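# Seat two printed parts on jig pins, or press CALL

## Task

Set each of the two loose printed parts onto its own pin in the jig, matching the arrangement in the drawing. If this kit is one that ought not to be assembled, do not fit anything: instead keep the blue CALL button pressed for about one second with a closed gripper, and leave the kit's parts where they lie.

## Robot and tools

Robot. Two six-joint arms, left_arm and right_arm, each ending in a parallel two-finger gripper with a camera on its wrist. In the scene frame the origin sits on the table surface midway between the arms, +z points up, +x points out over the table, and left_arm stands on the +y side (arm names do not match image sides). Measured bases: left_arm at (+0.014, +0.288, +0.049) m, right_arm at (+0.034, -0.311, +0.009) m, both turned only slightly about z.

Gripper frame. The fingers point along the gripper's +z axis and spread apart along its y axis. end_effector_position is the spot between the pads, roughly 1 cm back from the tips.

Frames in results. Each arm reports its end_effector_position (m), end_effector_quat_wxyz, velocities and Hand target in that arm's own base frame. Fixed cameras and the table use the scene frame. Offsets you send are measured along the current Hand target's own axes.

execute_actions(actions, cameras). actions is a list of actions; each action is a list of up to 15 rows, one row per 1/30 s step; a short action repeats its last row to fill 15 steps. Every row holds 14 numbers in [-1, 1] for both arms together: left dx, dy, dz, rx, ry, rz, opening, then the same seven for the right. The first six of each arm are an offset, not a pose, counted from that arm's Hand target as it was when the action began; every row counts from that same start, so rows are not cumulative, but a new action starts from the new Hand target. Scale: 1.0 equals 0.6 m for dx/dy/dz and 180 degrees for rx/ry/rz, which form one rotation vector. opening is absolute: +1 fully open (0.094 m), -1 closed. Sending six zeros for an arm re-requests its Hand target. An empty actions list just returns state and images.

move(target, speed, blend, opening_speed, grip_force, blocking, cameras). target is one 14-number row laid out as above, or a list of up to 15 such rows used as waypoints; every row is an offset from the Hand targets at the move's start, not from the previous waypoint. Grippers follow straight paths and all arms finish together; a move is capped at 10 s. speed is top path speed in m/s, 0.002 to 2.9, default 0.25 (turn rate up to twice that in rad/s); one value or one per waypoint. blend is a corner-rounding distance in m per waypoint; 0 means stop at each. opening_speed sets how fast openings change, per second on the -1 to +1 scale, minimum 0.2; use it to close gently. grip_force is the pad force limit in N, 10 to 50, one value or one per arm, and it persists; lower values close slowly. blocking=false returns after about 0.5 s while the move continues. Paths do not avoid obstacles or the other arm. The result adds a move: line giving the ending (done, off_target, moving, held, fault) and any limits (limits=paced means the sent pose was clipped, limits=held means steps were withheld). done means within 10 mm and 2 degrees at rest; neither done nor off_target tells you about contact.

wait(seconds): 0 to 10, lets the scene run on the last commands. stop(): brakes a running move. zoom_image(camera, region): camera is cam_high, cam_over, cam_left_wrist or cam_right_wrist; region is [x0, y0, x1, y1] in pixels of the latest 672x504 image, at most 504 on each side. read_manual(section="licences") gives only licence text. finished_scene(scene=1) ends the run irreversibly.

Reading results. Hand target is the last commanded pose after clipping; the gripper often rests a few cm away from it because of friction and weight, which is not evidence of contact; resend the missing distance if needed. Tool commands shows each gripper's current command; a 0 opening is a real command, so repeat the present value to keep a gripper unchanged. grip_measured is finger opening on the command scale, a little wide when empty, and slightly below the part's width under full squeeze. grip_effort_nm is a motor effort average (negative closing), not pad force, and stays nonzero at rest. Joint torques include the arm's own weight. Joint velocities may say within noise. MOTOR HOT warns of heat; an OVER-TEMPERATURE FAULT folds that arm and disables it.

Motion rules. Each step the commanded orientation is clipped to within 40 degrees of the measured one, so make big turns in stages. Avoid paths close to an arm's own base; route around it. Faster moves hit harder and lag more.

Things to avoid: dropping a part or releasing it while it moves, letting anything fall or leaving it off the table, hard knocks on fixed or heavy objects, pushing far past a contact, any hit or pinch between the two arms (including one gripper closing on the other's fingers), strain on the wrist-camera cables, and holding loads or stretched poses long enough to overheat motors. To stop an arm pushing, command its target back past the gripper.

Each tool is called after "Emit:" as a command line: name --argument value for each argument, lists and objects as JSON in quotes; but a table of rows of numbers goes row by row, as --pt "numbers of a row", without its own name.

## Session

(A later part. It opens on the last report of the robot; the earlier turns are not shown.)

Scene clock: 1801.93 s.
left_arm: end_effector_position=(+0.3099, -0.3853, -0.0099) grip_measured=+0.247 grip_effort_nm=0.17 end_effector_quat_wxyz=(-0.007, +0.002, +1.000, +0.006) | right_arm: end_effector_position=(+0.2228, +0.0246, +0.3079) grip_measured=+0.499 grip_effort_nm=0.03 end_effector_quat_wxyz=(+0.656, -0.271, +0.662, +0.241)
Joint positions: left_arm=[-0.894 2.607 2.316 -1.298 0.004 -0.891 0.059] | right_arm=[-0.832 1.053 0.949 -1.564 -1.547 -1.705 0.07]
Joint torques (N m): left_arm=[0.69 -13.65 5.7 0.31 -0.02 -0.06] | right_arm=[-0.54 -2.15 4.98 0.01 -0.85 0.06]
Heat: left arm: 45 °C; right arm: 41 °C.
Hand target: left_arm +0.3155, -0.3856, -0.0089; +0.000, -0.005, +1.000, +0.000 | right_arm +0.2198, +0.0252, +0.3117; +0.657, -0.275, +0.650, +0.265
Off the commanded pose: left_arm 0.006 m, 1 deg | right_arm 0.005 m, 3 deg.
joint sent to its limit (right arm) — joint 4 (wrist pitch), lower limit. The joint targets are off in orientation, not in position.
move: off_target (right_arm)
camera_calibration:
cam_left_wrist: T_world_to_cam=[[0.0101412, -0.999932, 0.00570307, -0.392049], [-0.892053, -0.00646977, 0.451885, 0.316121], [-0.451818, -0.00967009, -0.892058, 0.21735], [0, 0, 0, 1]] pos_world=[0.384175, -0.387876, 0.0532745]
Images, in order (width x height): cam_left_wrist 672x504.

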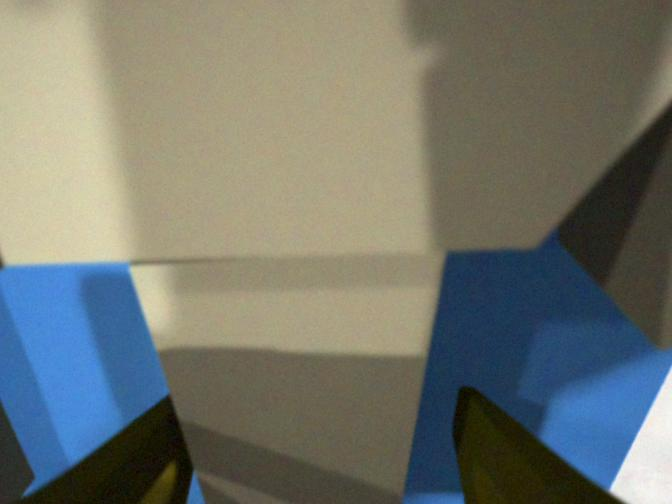

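Emit:
move --pt "0 0.0075 -0.025 0 0 0 0.25 0 0 0 0 0 0 0.5" --pt "0 0.0075 -0.0083 0 0 0 0.25 0 0 0 0 0 0 0.5" --speed 0.06 --cameras '["cam_left_wrist"]'

Scene clock: 1814.40 s.
left_arm: end_effector_position=(+0.3095, -0.3809, -0.0139) grip_measured=+0.247 grip_effort_nm=0.16 end_effector_quat_wxyz=(-0.011, -0.001, +1.000, +0.010) | right_arm: end_effector_position=(+0.2228, +0.0246, +0.3079) grip_measured=+0.499 grip_effort_nm=0.03 end_effector_quat_wxyz=(+0.656, -0.271, +0.662, +0.241)
Joint positions: left_arm=[-0.889 2.606 2.299 -1.295 0.005 -0.891 0.059] | right_arm=[-0.832 1.053 0.949 -1.564 -1.547 -1.705 0.07]
Joint torques (N m): left_arm=[0.65 -15.45 4.88 0.27 -0.04 0.01] | right_arm=[-0.5 -2.14 5 -0.01 -0.84 0.04]
Heat: left arm: 46 °C; right arm: 41 °C.
Hand target: left_arm +0.3154, -0.3811, -0.0040; +0.000, -0.005, +1.000, +0.000 | right_arm +0.2198, +0.0252, +0.3117; +0.657, -0.275, +0.650, +0.265
Off the commanded pose: left_arm 0.012 m, 2 deg | right_arm 0.005 m, 3 deg.
joint sent to its limit (right arm) — joint 4 (wrist pitch), lower limit. The joint targets are off in orientation, not in position.
move: off_target (left_arm, right_arm)
camera_calibration:
cam_left_wrist: T_world_to_cam=[[0.0159352, -0.999864, -0.00426983, -0.389546], [-0.887875, -0.016114, 0.459803, 0.312774], [-0.459809, -0.003536, -0.888011, 0.218512], [0, 0, 0, 1]] pos_world=[0.384386, -0.383681, 0.0485633]
Images, in order (width x height): cam_left_wrist 672x504.

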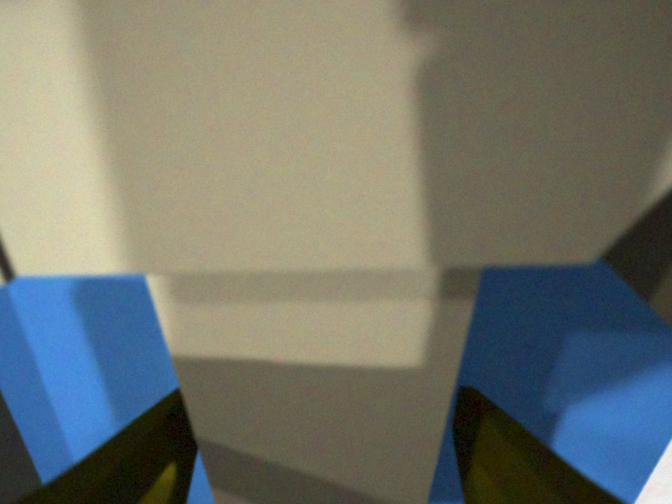

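Emit:
move --pt "0 0 -0.0167 0 0 0 0.25 0 0 0 0 0 0 0.5" --speed 0.05 --cameras '["cam_left_wrist"]'

Scene clock: 1820.77 s.
left_arm: end_effector_position=(+0.3095, -0.3809, -0.0139) grip_measured=+0.247 grip_effort_nm=0.16 end_effector_quat_wxyz=(-0.012, -0.001, +1.000, +0.011) | right_arm: end_effector_position=(+0.2228, +0.0246, +0.3079) grip_measured=+0.499 grip_effort_nm=0.03 end_effector_quat_wxyz=(+0.656, -0.271, +0.662, +0.241)
Joint positions: left_arm=[-0.889 2.606 2.299 -1.295 0.005 -0.891 0.059] | right_arm=[-0.832 1.053 0.949 -1.564 -1.547 -1.705 0.07]
Joint torques (N m): left_arm=[0.58 -15.77 7.21 -0.1 -0.03 0] | right_arm=[-0.5 -2.11 5.04 0 -0.85 0.05]
Heat: left arm: 46 °C; right arm: 41 °C.
Hand target: left_arm +0.3154, -0.3811, +0.0061; +0.000, -0.005, +1.000, +0.000 | right_arm +0.2198, +0.0252, +0.3117; +0.657, -0.275, +0.650, +0.265
Off the commanded pose: left_arm 0.021 m, 2 deg | right_arm 0.005 m, 3 deg.
joint sent to its limit (right arm) — joint 4 (wrist pitch), lower limit. The joint targets are off in orientation, not in position.
move: off_target (left_arm, right_arm)
camera_calibration:
cam_left_wrist: T_world_to_cam=[[0.0158869, -0.999863, -0.00458762, -0.389512], [-0.887752, -0.0162164, 0.460036, 0.312677], [-0.460048, -0.0032359, -0.887888, 0.218713], [0, 0, 0, 1]] pos_world=[0.384386, -0.383681, 0.048563]
Images, in order (width x height): cam_left_wrist 672x504.

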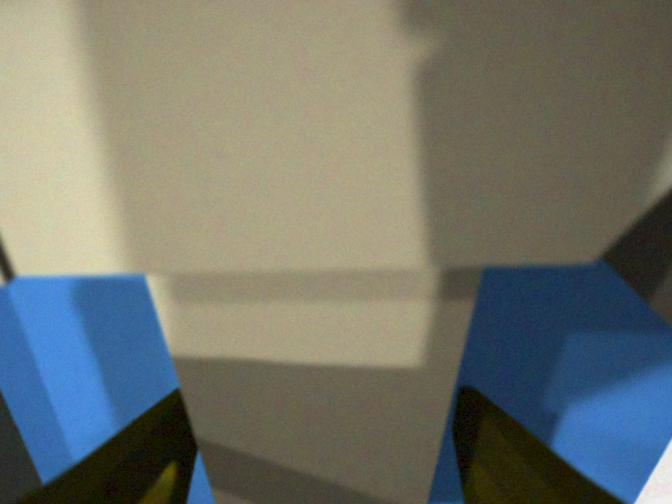

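Emit:
move --pt "-0.003 0 -0.065 0 0 0 0.25 0 0 0 0 0 0 0.5" --pt "-0.003 0 0.025 0 0 0 0.25 0 0 0 0 0 0 0.5" --speed 0.07 --cameras '["cam_left_wrist"]'

Scene clock: 1830.37 s.
left_arm: end_effector_position=(+0.3081, -0.3772, -0.0137) grip_measured=+0.247 grip_effort_nm=0.16 end_effector_quat_wxyz=(-0.017, -0.002, +1.000, +0.016) | right_arm: end_effector_position=(+0.2228, +0.0246, +0.3079) grip_measured=+0.499 grip_effort_nm=0.03 end_effector_quat_wxyz=(+0.656, -0.271, +0.662, +0.241)
Joint positions: left_arm=[-0.886 2.606 2.299 -1.309 0.006 -0.889 0.059] | right_arm=[-0.832 1.053 0.949 -1.564 -1.547 -1.705 0.07]
Joint torques (N m): left_arm=[0.72 -14.71 4.89 0.49 -0.06 0] | right_arm=[-0.5 -2.14 4.98 0.01 -0.86 0.05]
Heat: left arm: 46 °C; right arm: 41 °C.
Hand target: left_arm +0.3173, -0.3811, -0.0089; +0.000, -0.005, +1.000, +0.000 | right_arm +0.2198, +0.0252, +0.3117; +0.657, -0.275, +0.650, +0.265
Off the commanded pose: left_arm 0.011 m, 3 deg | right_arm 0.005 m, 3 deg.
joint sent to its limit (right arm) — joint 4 (wrist pitch), lower limit. The joint targets are off in orientation, not in position.
move: off_target (left_arm, right_arm)
camera_calibration:
cam_left_wrist: T_world_to_cam=[[0.0169087, -0.999741, -0.0152323, -0.386246], [-0.883052, -0.0220772, 0.468756, 0.307942], [-0.468971, 0.00552486, -0.883196, 0.224394], [0, 0, 0, 1]] pos_world=[0.383694, -0.380588, 0.0479508]
Images, in order (width x height): cam_left_wrist 672x504.

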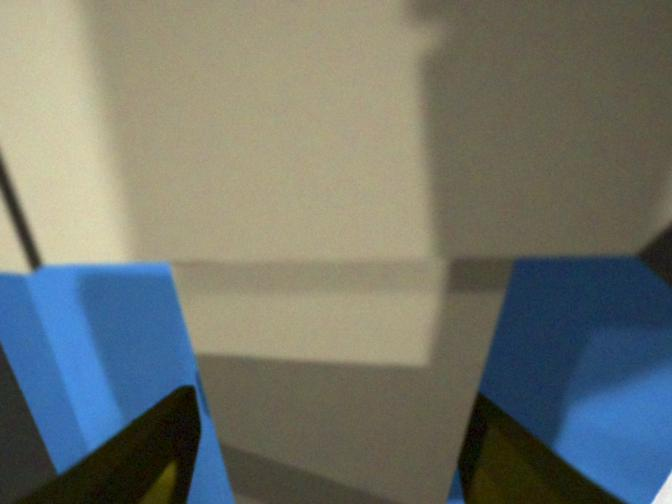

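Emit:
move --pt "0.0 -0.0023 -0.1815 0 0 0 0.25 0 0 0 0 0 0 0.5" --pt "0 -0.0023 -0.0082 0 0 0 0.25 0 0 0 0 0 0 0.5" --speed '[0.1,0.07]' --cameras '["cam_left_wrist"]'

Scene clock: 1851.87 s.
left_arm: end_effector_position=(+0.3132, -0.3833, +0.0026) grip_measured=+0.247 grip_effort_nm=0.16 end_effector_quat_wxyz=(-0.003, -0.002, +1.000, -0.001) | right_arm: end_effector_position=(+0.2228, +0.0246, +0.3079) grip_measured=+0.499 grip_effort_nm=0.03 end_effector_quat_wxyz=(+0.656, -0.271, +0.662, +0.241)
Joint positions: left_arm=[-0.886 2.579 2.315 -1.307 0.006 -0.889 0.059] | right_arm=[-0.832 1.053 0.949 -1.564 -1.547 -1.705 0.07]
Joint torques (N m): left_arm=[0.47 -12.42 5.72 0.3 -0.04 0.02] | right_arm=[-0.5 -2.11 5 0 -0.87 0.02]
Heat: left arm: 47 °C; right arm: 40 °C.
Hand target: left_arm +0.3173, -0.3824, -0.0040; +0.000, -0.005, +1.000, +0.000 | right_arm +0.2198, +0.0252, +0.3117; +0.657, -0.275, +0.650, +0.265
Off the commanded pose: left_arm 0.008 m, 0 deg | right_arm 0.005 m, 3 deg.
joint sent to its limit (right arm) — joint 4 (wrist pitch), lower limit. The joint targets are off in orientation, not in position.
move: off_target (right_arm)
camera_calibration:
cam_left_wrist: T_world_to_cam=[[0.0168839, -0.999667, 0.0194968, -0.392263], [-0.895836, -0.0064642, 0.444337, 0.314592], [-0.444064, -0.0249681, -0.895647, 0.221656], [0, 0, 0, 1]] pos_world=[0.386875, -0.384565, 0.0663888]
Images, in order (width x height): cam_left_wrist 672x504.

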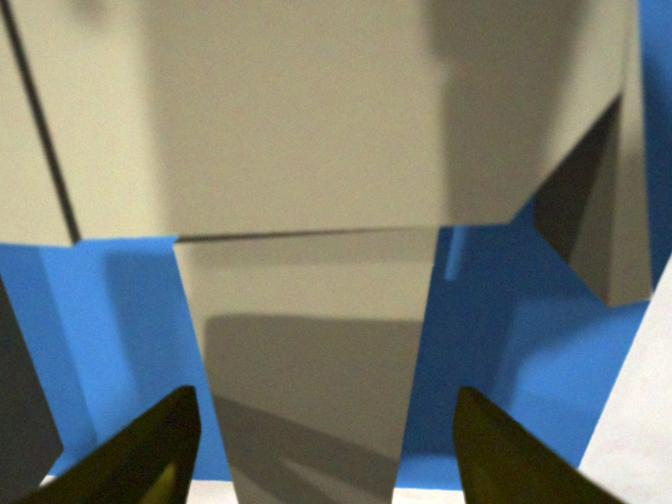

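Emit:
move --pt "0 0.006 0.009 0 0 0 0.25 0 0 0 0 0 0 0.5" --speed 0.05 --cameras '["cam_left_wrist"]'

Scene clock: 1866.23 s.
left_arm: end_effector_position=(+0.3103, -0.3798, -0.0102) grip_measured=+0.247 grip_effort_nm=0.16 end_effector_quat_wxyz=(-0.008, -0.002, +1.000, +0.005) | right_arm: end_effector_position=(+0.2228, +0.0246, +0.3079) grip_measured=+0.499 grip_effort_nm=0.03 end_effector_quat_wxyz=(+0.656, -0.271, +0.662, +0.241)
Joint positions: left_arm=[-0.886 2.579 2.264 -1.272 0.006 -0.889 0.059] | right_arm=[-0.832 1.053 0.949 -1.564 -1.547 -1.705 0.07]
Joint torques (N m): left_arm=[0.81 -13.49 5.76 0.31 -0.04 0.04] | right_arm=[-0.57 -2.17 4.98 0 -0.86 0.04]
Heat: left arm: 49 °C; right arm: 40 °C.
Hand target: left_arm +0.3172, -0.3789, -0.0094; +0.000, -0.005, +1.000, +0.000 | right_arm +0.2198, +0.0252, +0.3117; +0.657, -0.275, +0.650, +0.265
Off the commanded pose: left_arm 0.007 m, 1 deg | right_arm 0.005 m, 3 deg.
joint sent to its limit (right arm) — joint 4 (wrist pitch), lower limit. The joint targets are off in orientation, not in position.
move: off_target (right_arm)
camera_calibration:
cam_left_wrist: T_world_to_cam=[[0.0166322, -0.999835, 0.00725675, -0.388493], [-0.891389, -0.0115397, 0.453093, 0.314492], [-0.452934, -0.0140045, -0.891434, 0.216113], [0, 0, 0, 1]] pos_world=[0.384681, -0.381773, 0.0529755]
Images, in order (width x height): cam_left_wrist 672x504.

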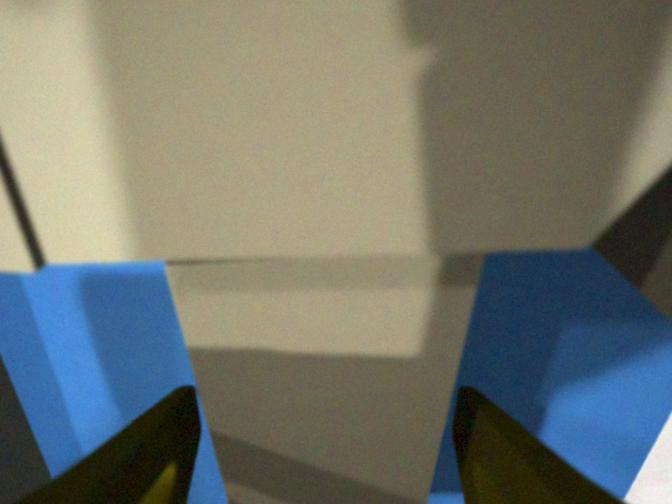

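Emit:
move --target '[0,0,0,0,0,0,-0.3,0,0,0,0,0,0,0.5]' --opening_speed 0.4 --cameras '["cam_left_wrist"]'

Emit:
zoom_image --camera "cam_left_wrist" --region '[50, 200, 340, 400]'

Emit:
zoom_image --camera "cam_left_wrist" --region '[340, 200, 630, 400]'

Scene clock: 1875.10 s.
left_arm: end_effector_position=(+0.3107, -0.3797, -0.0102) grip_measured=-0.113 grip_effort_nm=-1.02 end_effector_quat_wxyz=(-0.007, -0.002, +1.000, +0.004) | right_arm: end_effector_position=(+0.2228, +0.0246, +0.3079) grip_measured=+0.499 grip_effort_nm=0.03 end_effector_quat_wxyz=(+0.656, -0.271, +0.662, +0.241)
Joint positions: left_arm=[-0.885 2.579 2.264 -1.272 0.006 -0.889 0.042] | right_arm=[-0.832 1.053 0.949 -1.564 -1.547 -1.705 0.07]
Joint torques (N m): left_arm=[0.81 -13.5 5.74 0.27 -0.05 0.04] | right_arm=[-0.49 -2.13 5 0 -0.86 0.03]
Heat: left arm: 50 °C; right arm: 40 °C.
Hand target: left_arm +0.3172, -0.3788, -0.0094; +0.000, -0.005, +1.000, +0.000 | right_arm +0.2198, +0.0252, +0.3117; +0.657, -0.275, +0.650, +0.265
Off the commanded pose: left_arm 0.007 m, 1 deg | right_arm 0.005 m, 3 deg.
joint sent to its limit (right arm) — joint 4 (wrist pitch), lower limit. The joint targets are off in orientation, not in position.
move: off_target (right_arm)
camera_calibration:
cam_left_wrist: T_world_to_cam=[[0.0170309, -0.999824, 0.00784581, -0.388579], [-0.891586, -0.0116347, 0.452701, 0.31491], [-0.45253, -0.0147051, -0.891628, 0.215883], [0, 0, 0, 1]] pos_world=[0.385081, -0.381672, 0.0529762]
Images, in order (width x height): cam_left_wrist 672x504.

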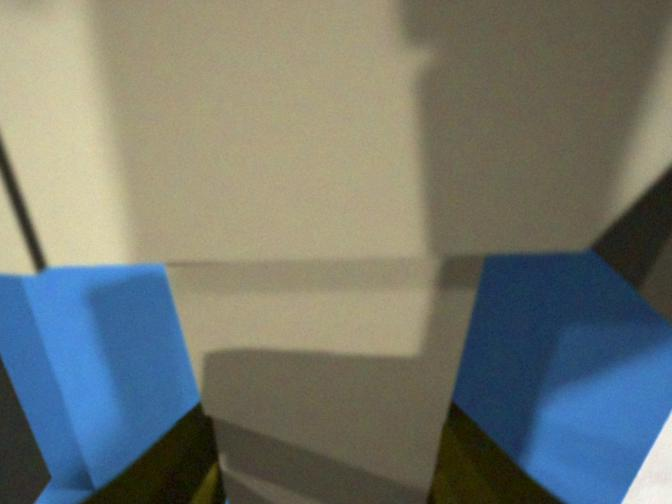

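Scaled by 1.738.

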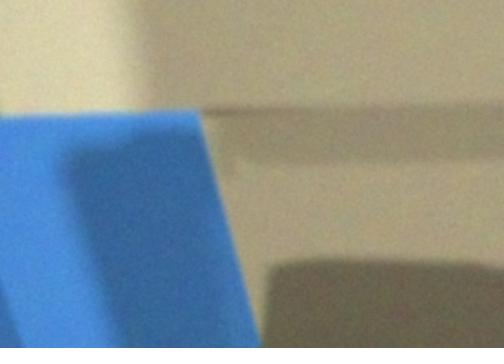

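Scaled by 1.738.

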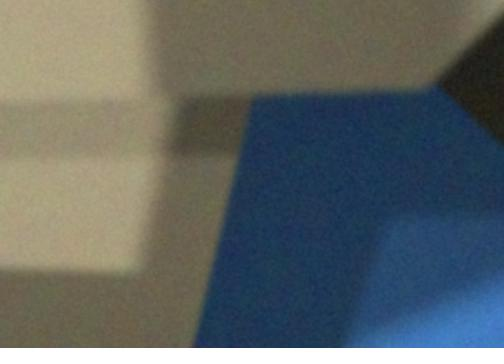

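Emit:
move --target '[-0.01,0,0,0,0,0,-0.3,0,0,0,0,0,0,0.5]' --speed 0.02 --cameras '["cam_left_wrist"]'

Emit:
zoom_image --camera "cam_left_wrist" --region '[50, 200, 340, 400]'

Emit:
zoom_image --camera "cam_left_wrist" --region '[340, 200, 630, 400]'

Scene clock: 1881.60 s.
left_arm: end_effector_position=(+0.3126, -0.3786, -0.0099) grip_measured=-0.113 grip_effort_nm=-1.02 end_effector_quat_wxyz=(-0.008, +0.000, +1.000, +0.003) | right_arm: end_effector_position=(+0.2228, +0.0246, +0.3079) grip_measured=+0.499 grip_effort_nm=0.03 end_effector_quat_wxyz=(+0.656, -0.271, +0.662, +0.241)
Joint positions: left_arm=[-0.88 2.579 2.265 -1.272 0.008 -0.88 0.042] | right_arm=[-0.832 1.053 0.949 -1.564 -1.547 -1.705 0.07]
Joint torques (N m): left_arm=[1.1 -11.99 8.96 0.08 -0.08 0.05] | right_arm=[-0.54 -2.13 4.97 -0.01 -0.86 0.03]
Heat: left arm: 50 °C; right arm: 40 °C.
Hand target: left_arm +0.3232, -0.3788, -0.0094; +0.000, -0.005, +1.000, +0.000 | right_arm +0.2198, +0.0252, +0.3117; +0.657, -0.275, +0.650, +0.265
Off the commanded pose: left_arm 0.011 m, 1 deg | right_arm 0.005 m, 3 deg.
joint sent to its limit (right arm) — joint 4 (wrist pitch), lower limit. The joint targets are off in orientation, not in position.
move: off_target (left_arm, right_arm)
camera_calibration:
cam_left_wrist: T_world_to_cam=[[0.014047, -0.999846, 0.0105522, -0.38651], [-0.891012, -0.0077274, 0.453914, 0.317724], [-0.453762, -0.0157783, -0.890983, 0.216973], [0, 0, 0, 1]] pos_world=[0.38698, -0.380571, 0.0531782]
Images, in order (width x height): cam_left_wrist 672x504.

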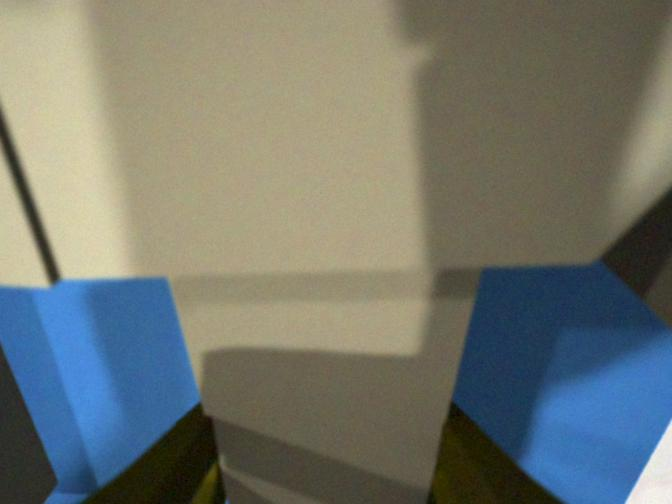

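Scaled by 1.738.

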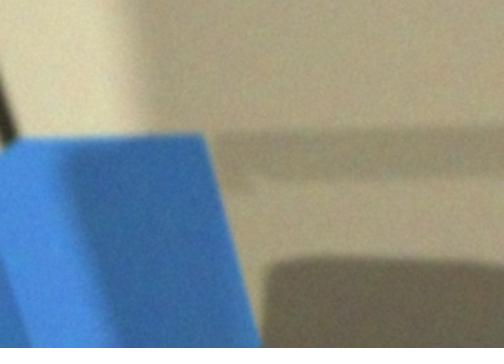

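Scaled by 1.738.

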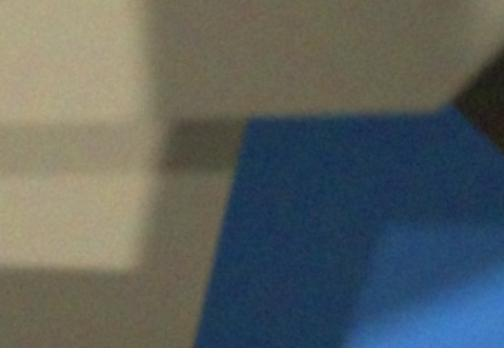

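Emit:
move --pt "0.0163 0 0 0 0 0 -0.3 0 0 0 0 0 0 0.5" --pt "0.0163 0 0 0 0 0 0.2 0 0 0 0 0 0 0.5" --pt "0.0163 0 -0.2 0 0 0 0.2 0 0 0 0 0 0 0.5" --pt "0.02 0.389 -0.25 0 0 0 0.2 0 0 0 0 0 0 0.5" --speed '[0.03,0.05,0.1,0.25]' --opening_speed 0.8 --cameras '["cam_left_wrist","cam_over","cam_right_wrist"]'

Emit:
zoom_image --camera "cam_over" --region '[200, 220, 470, 420]'

Emit:
zoom_image --camera "cam_over" --region '[355, 290, 435, 350]'

Emit:
zoom_image --camera "cam_right_wrist" --region '[180, 350, 340, 504]'

Scene clock: 1903.77 s.
left_arm: end_effector_position=(+0.3094, -0.1440, +0.1301) grip_measured=+0.197 grip_effort_nm=0.16 end_effector_quat_wxyz=(-0.019, -0.010, +1.000, +0.007) | right_arm: end_effector_position=(+0.2228, +0.0246, +0.3079) grip_measured=+0.499 grip_effort_nm=0.03 end_effector_quat_wxyz=(+0.656, -0.271, +0.662, +0.241)
Joint positions: left_arm=[-0.437 1.878 1.678 -1.412 0.003 -0.457 0.056] | right_arm=[-0.832 1.053 0.949 -1.564 -1.547 -1.705 0.07]
Joint torques (N m): left_arm=[-0.39 -11.25 5.45 0.18 -0.01 0.02] | right_arm=[-0.53 -2.1 4.9 -0.01 -0.86 0.04]
Heat: left arm: 50 °C; right arm: 40 °C.
Hand target: left_arm +0.3091, -0.1454, +0.1405; +0.000, -0.005, +1.000, +0.000 | right_arm +0.2198, +0.0252, +0.3117; +0.657, -0.275, +0.650, +0.265
Off the commanded pose: left_arm 0.010 m, 2 deg | right_arm 0.005 m, 3 deg.
joint sent to its limit (right arm) — joint 4 (wrist pitch), lower limit. The joint targets are off in orientation, not in position.
move: off_target (right_arm)
camera_calibration:
cam_left_wrist: T_world_to_cam=[[0.0336697, -0.999432, 0.00132538, -0.158216], [-0.880116, -0.0290217, 0.47387, 0.244227], [-0.473563, -0.0171216, -0.880594, 0.348499], [0, 0, 0, 1]] pos_world=[0.385312, -0.145071, 0.191364]
cam_right_wrist: T_world_to_cam=[[0.668611, -0.742763, 0.0355305, -0.140271], [-0.32267, -0.332842, -0.886059, 0.389753], [0.669958, 0.580964, -0.46221, 0.0675407], [0, 0, 0, 1]] pos_world=[0.174299, -0.0137005, 0.381545]
Images, in order (width x height): cam_over 672x504, cam_left_wrist 672x504, cam_right_wrist 672x504.

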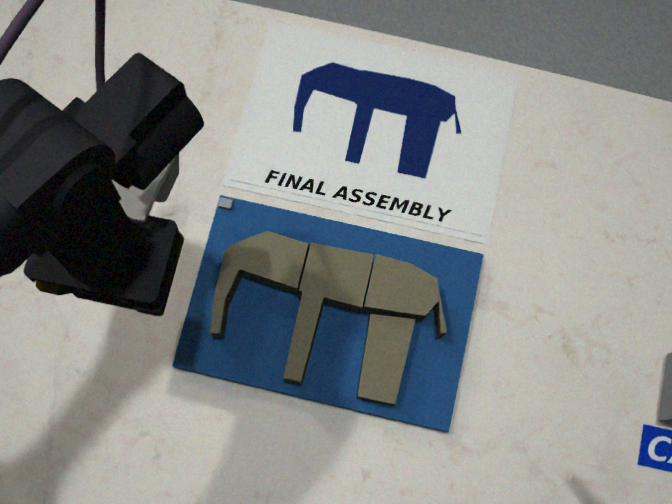

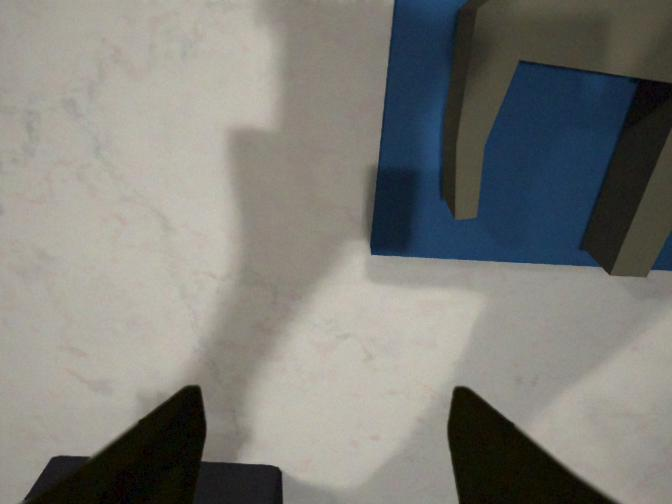

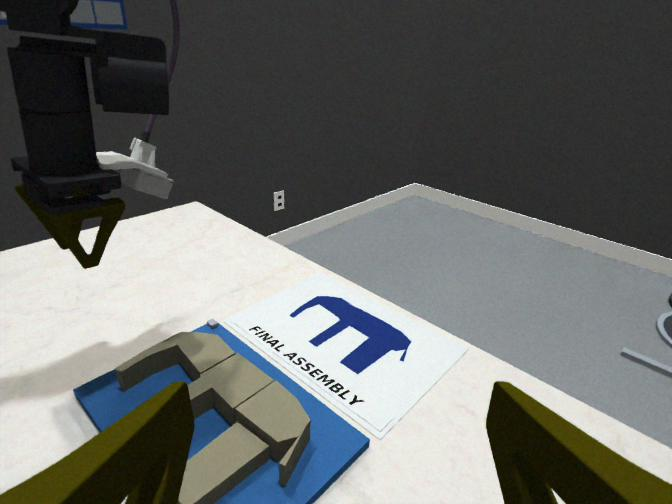

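Scaled by 1.867.

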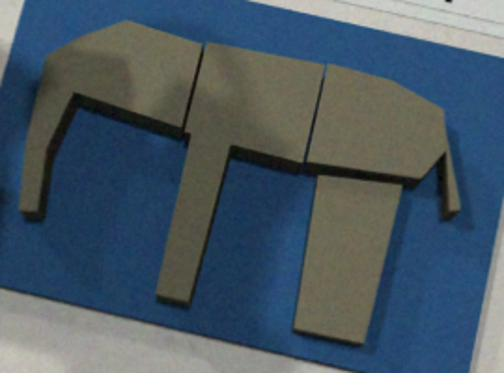

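Scaled by 6.300.

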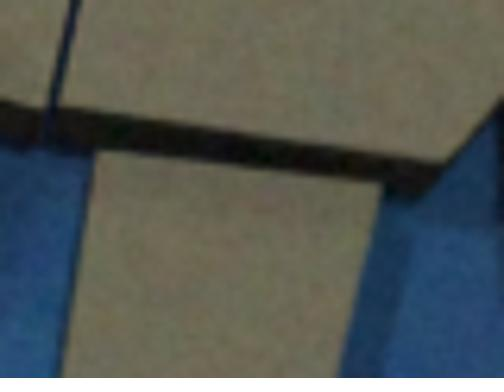

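Scaled by 3.150.

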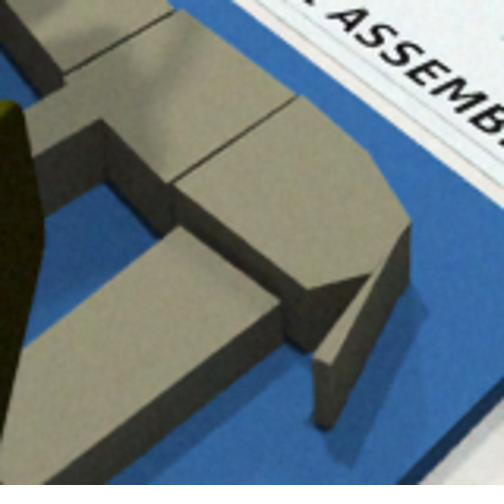

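Emit:
finished_scene --scene 1

The scene is finished: the task was done.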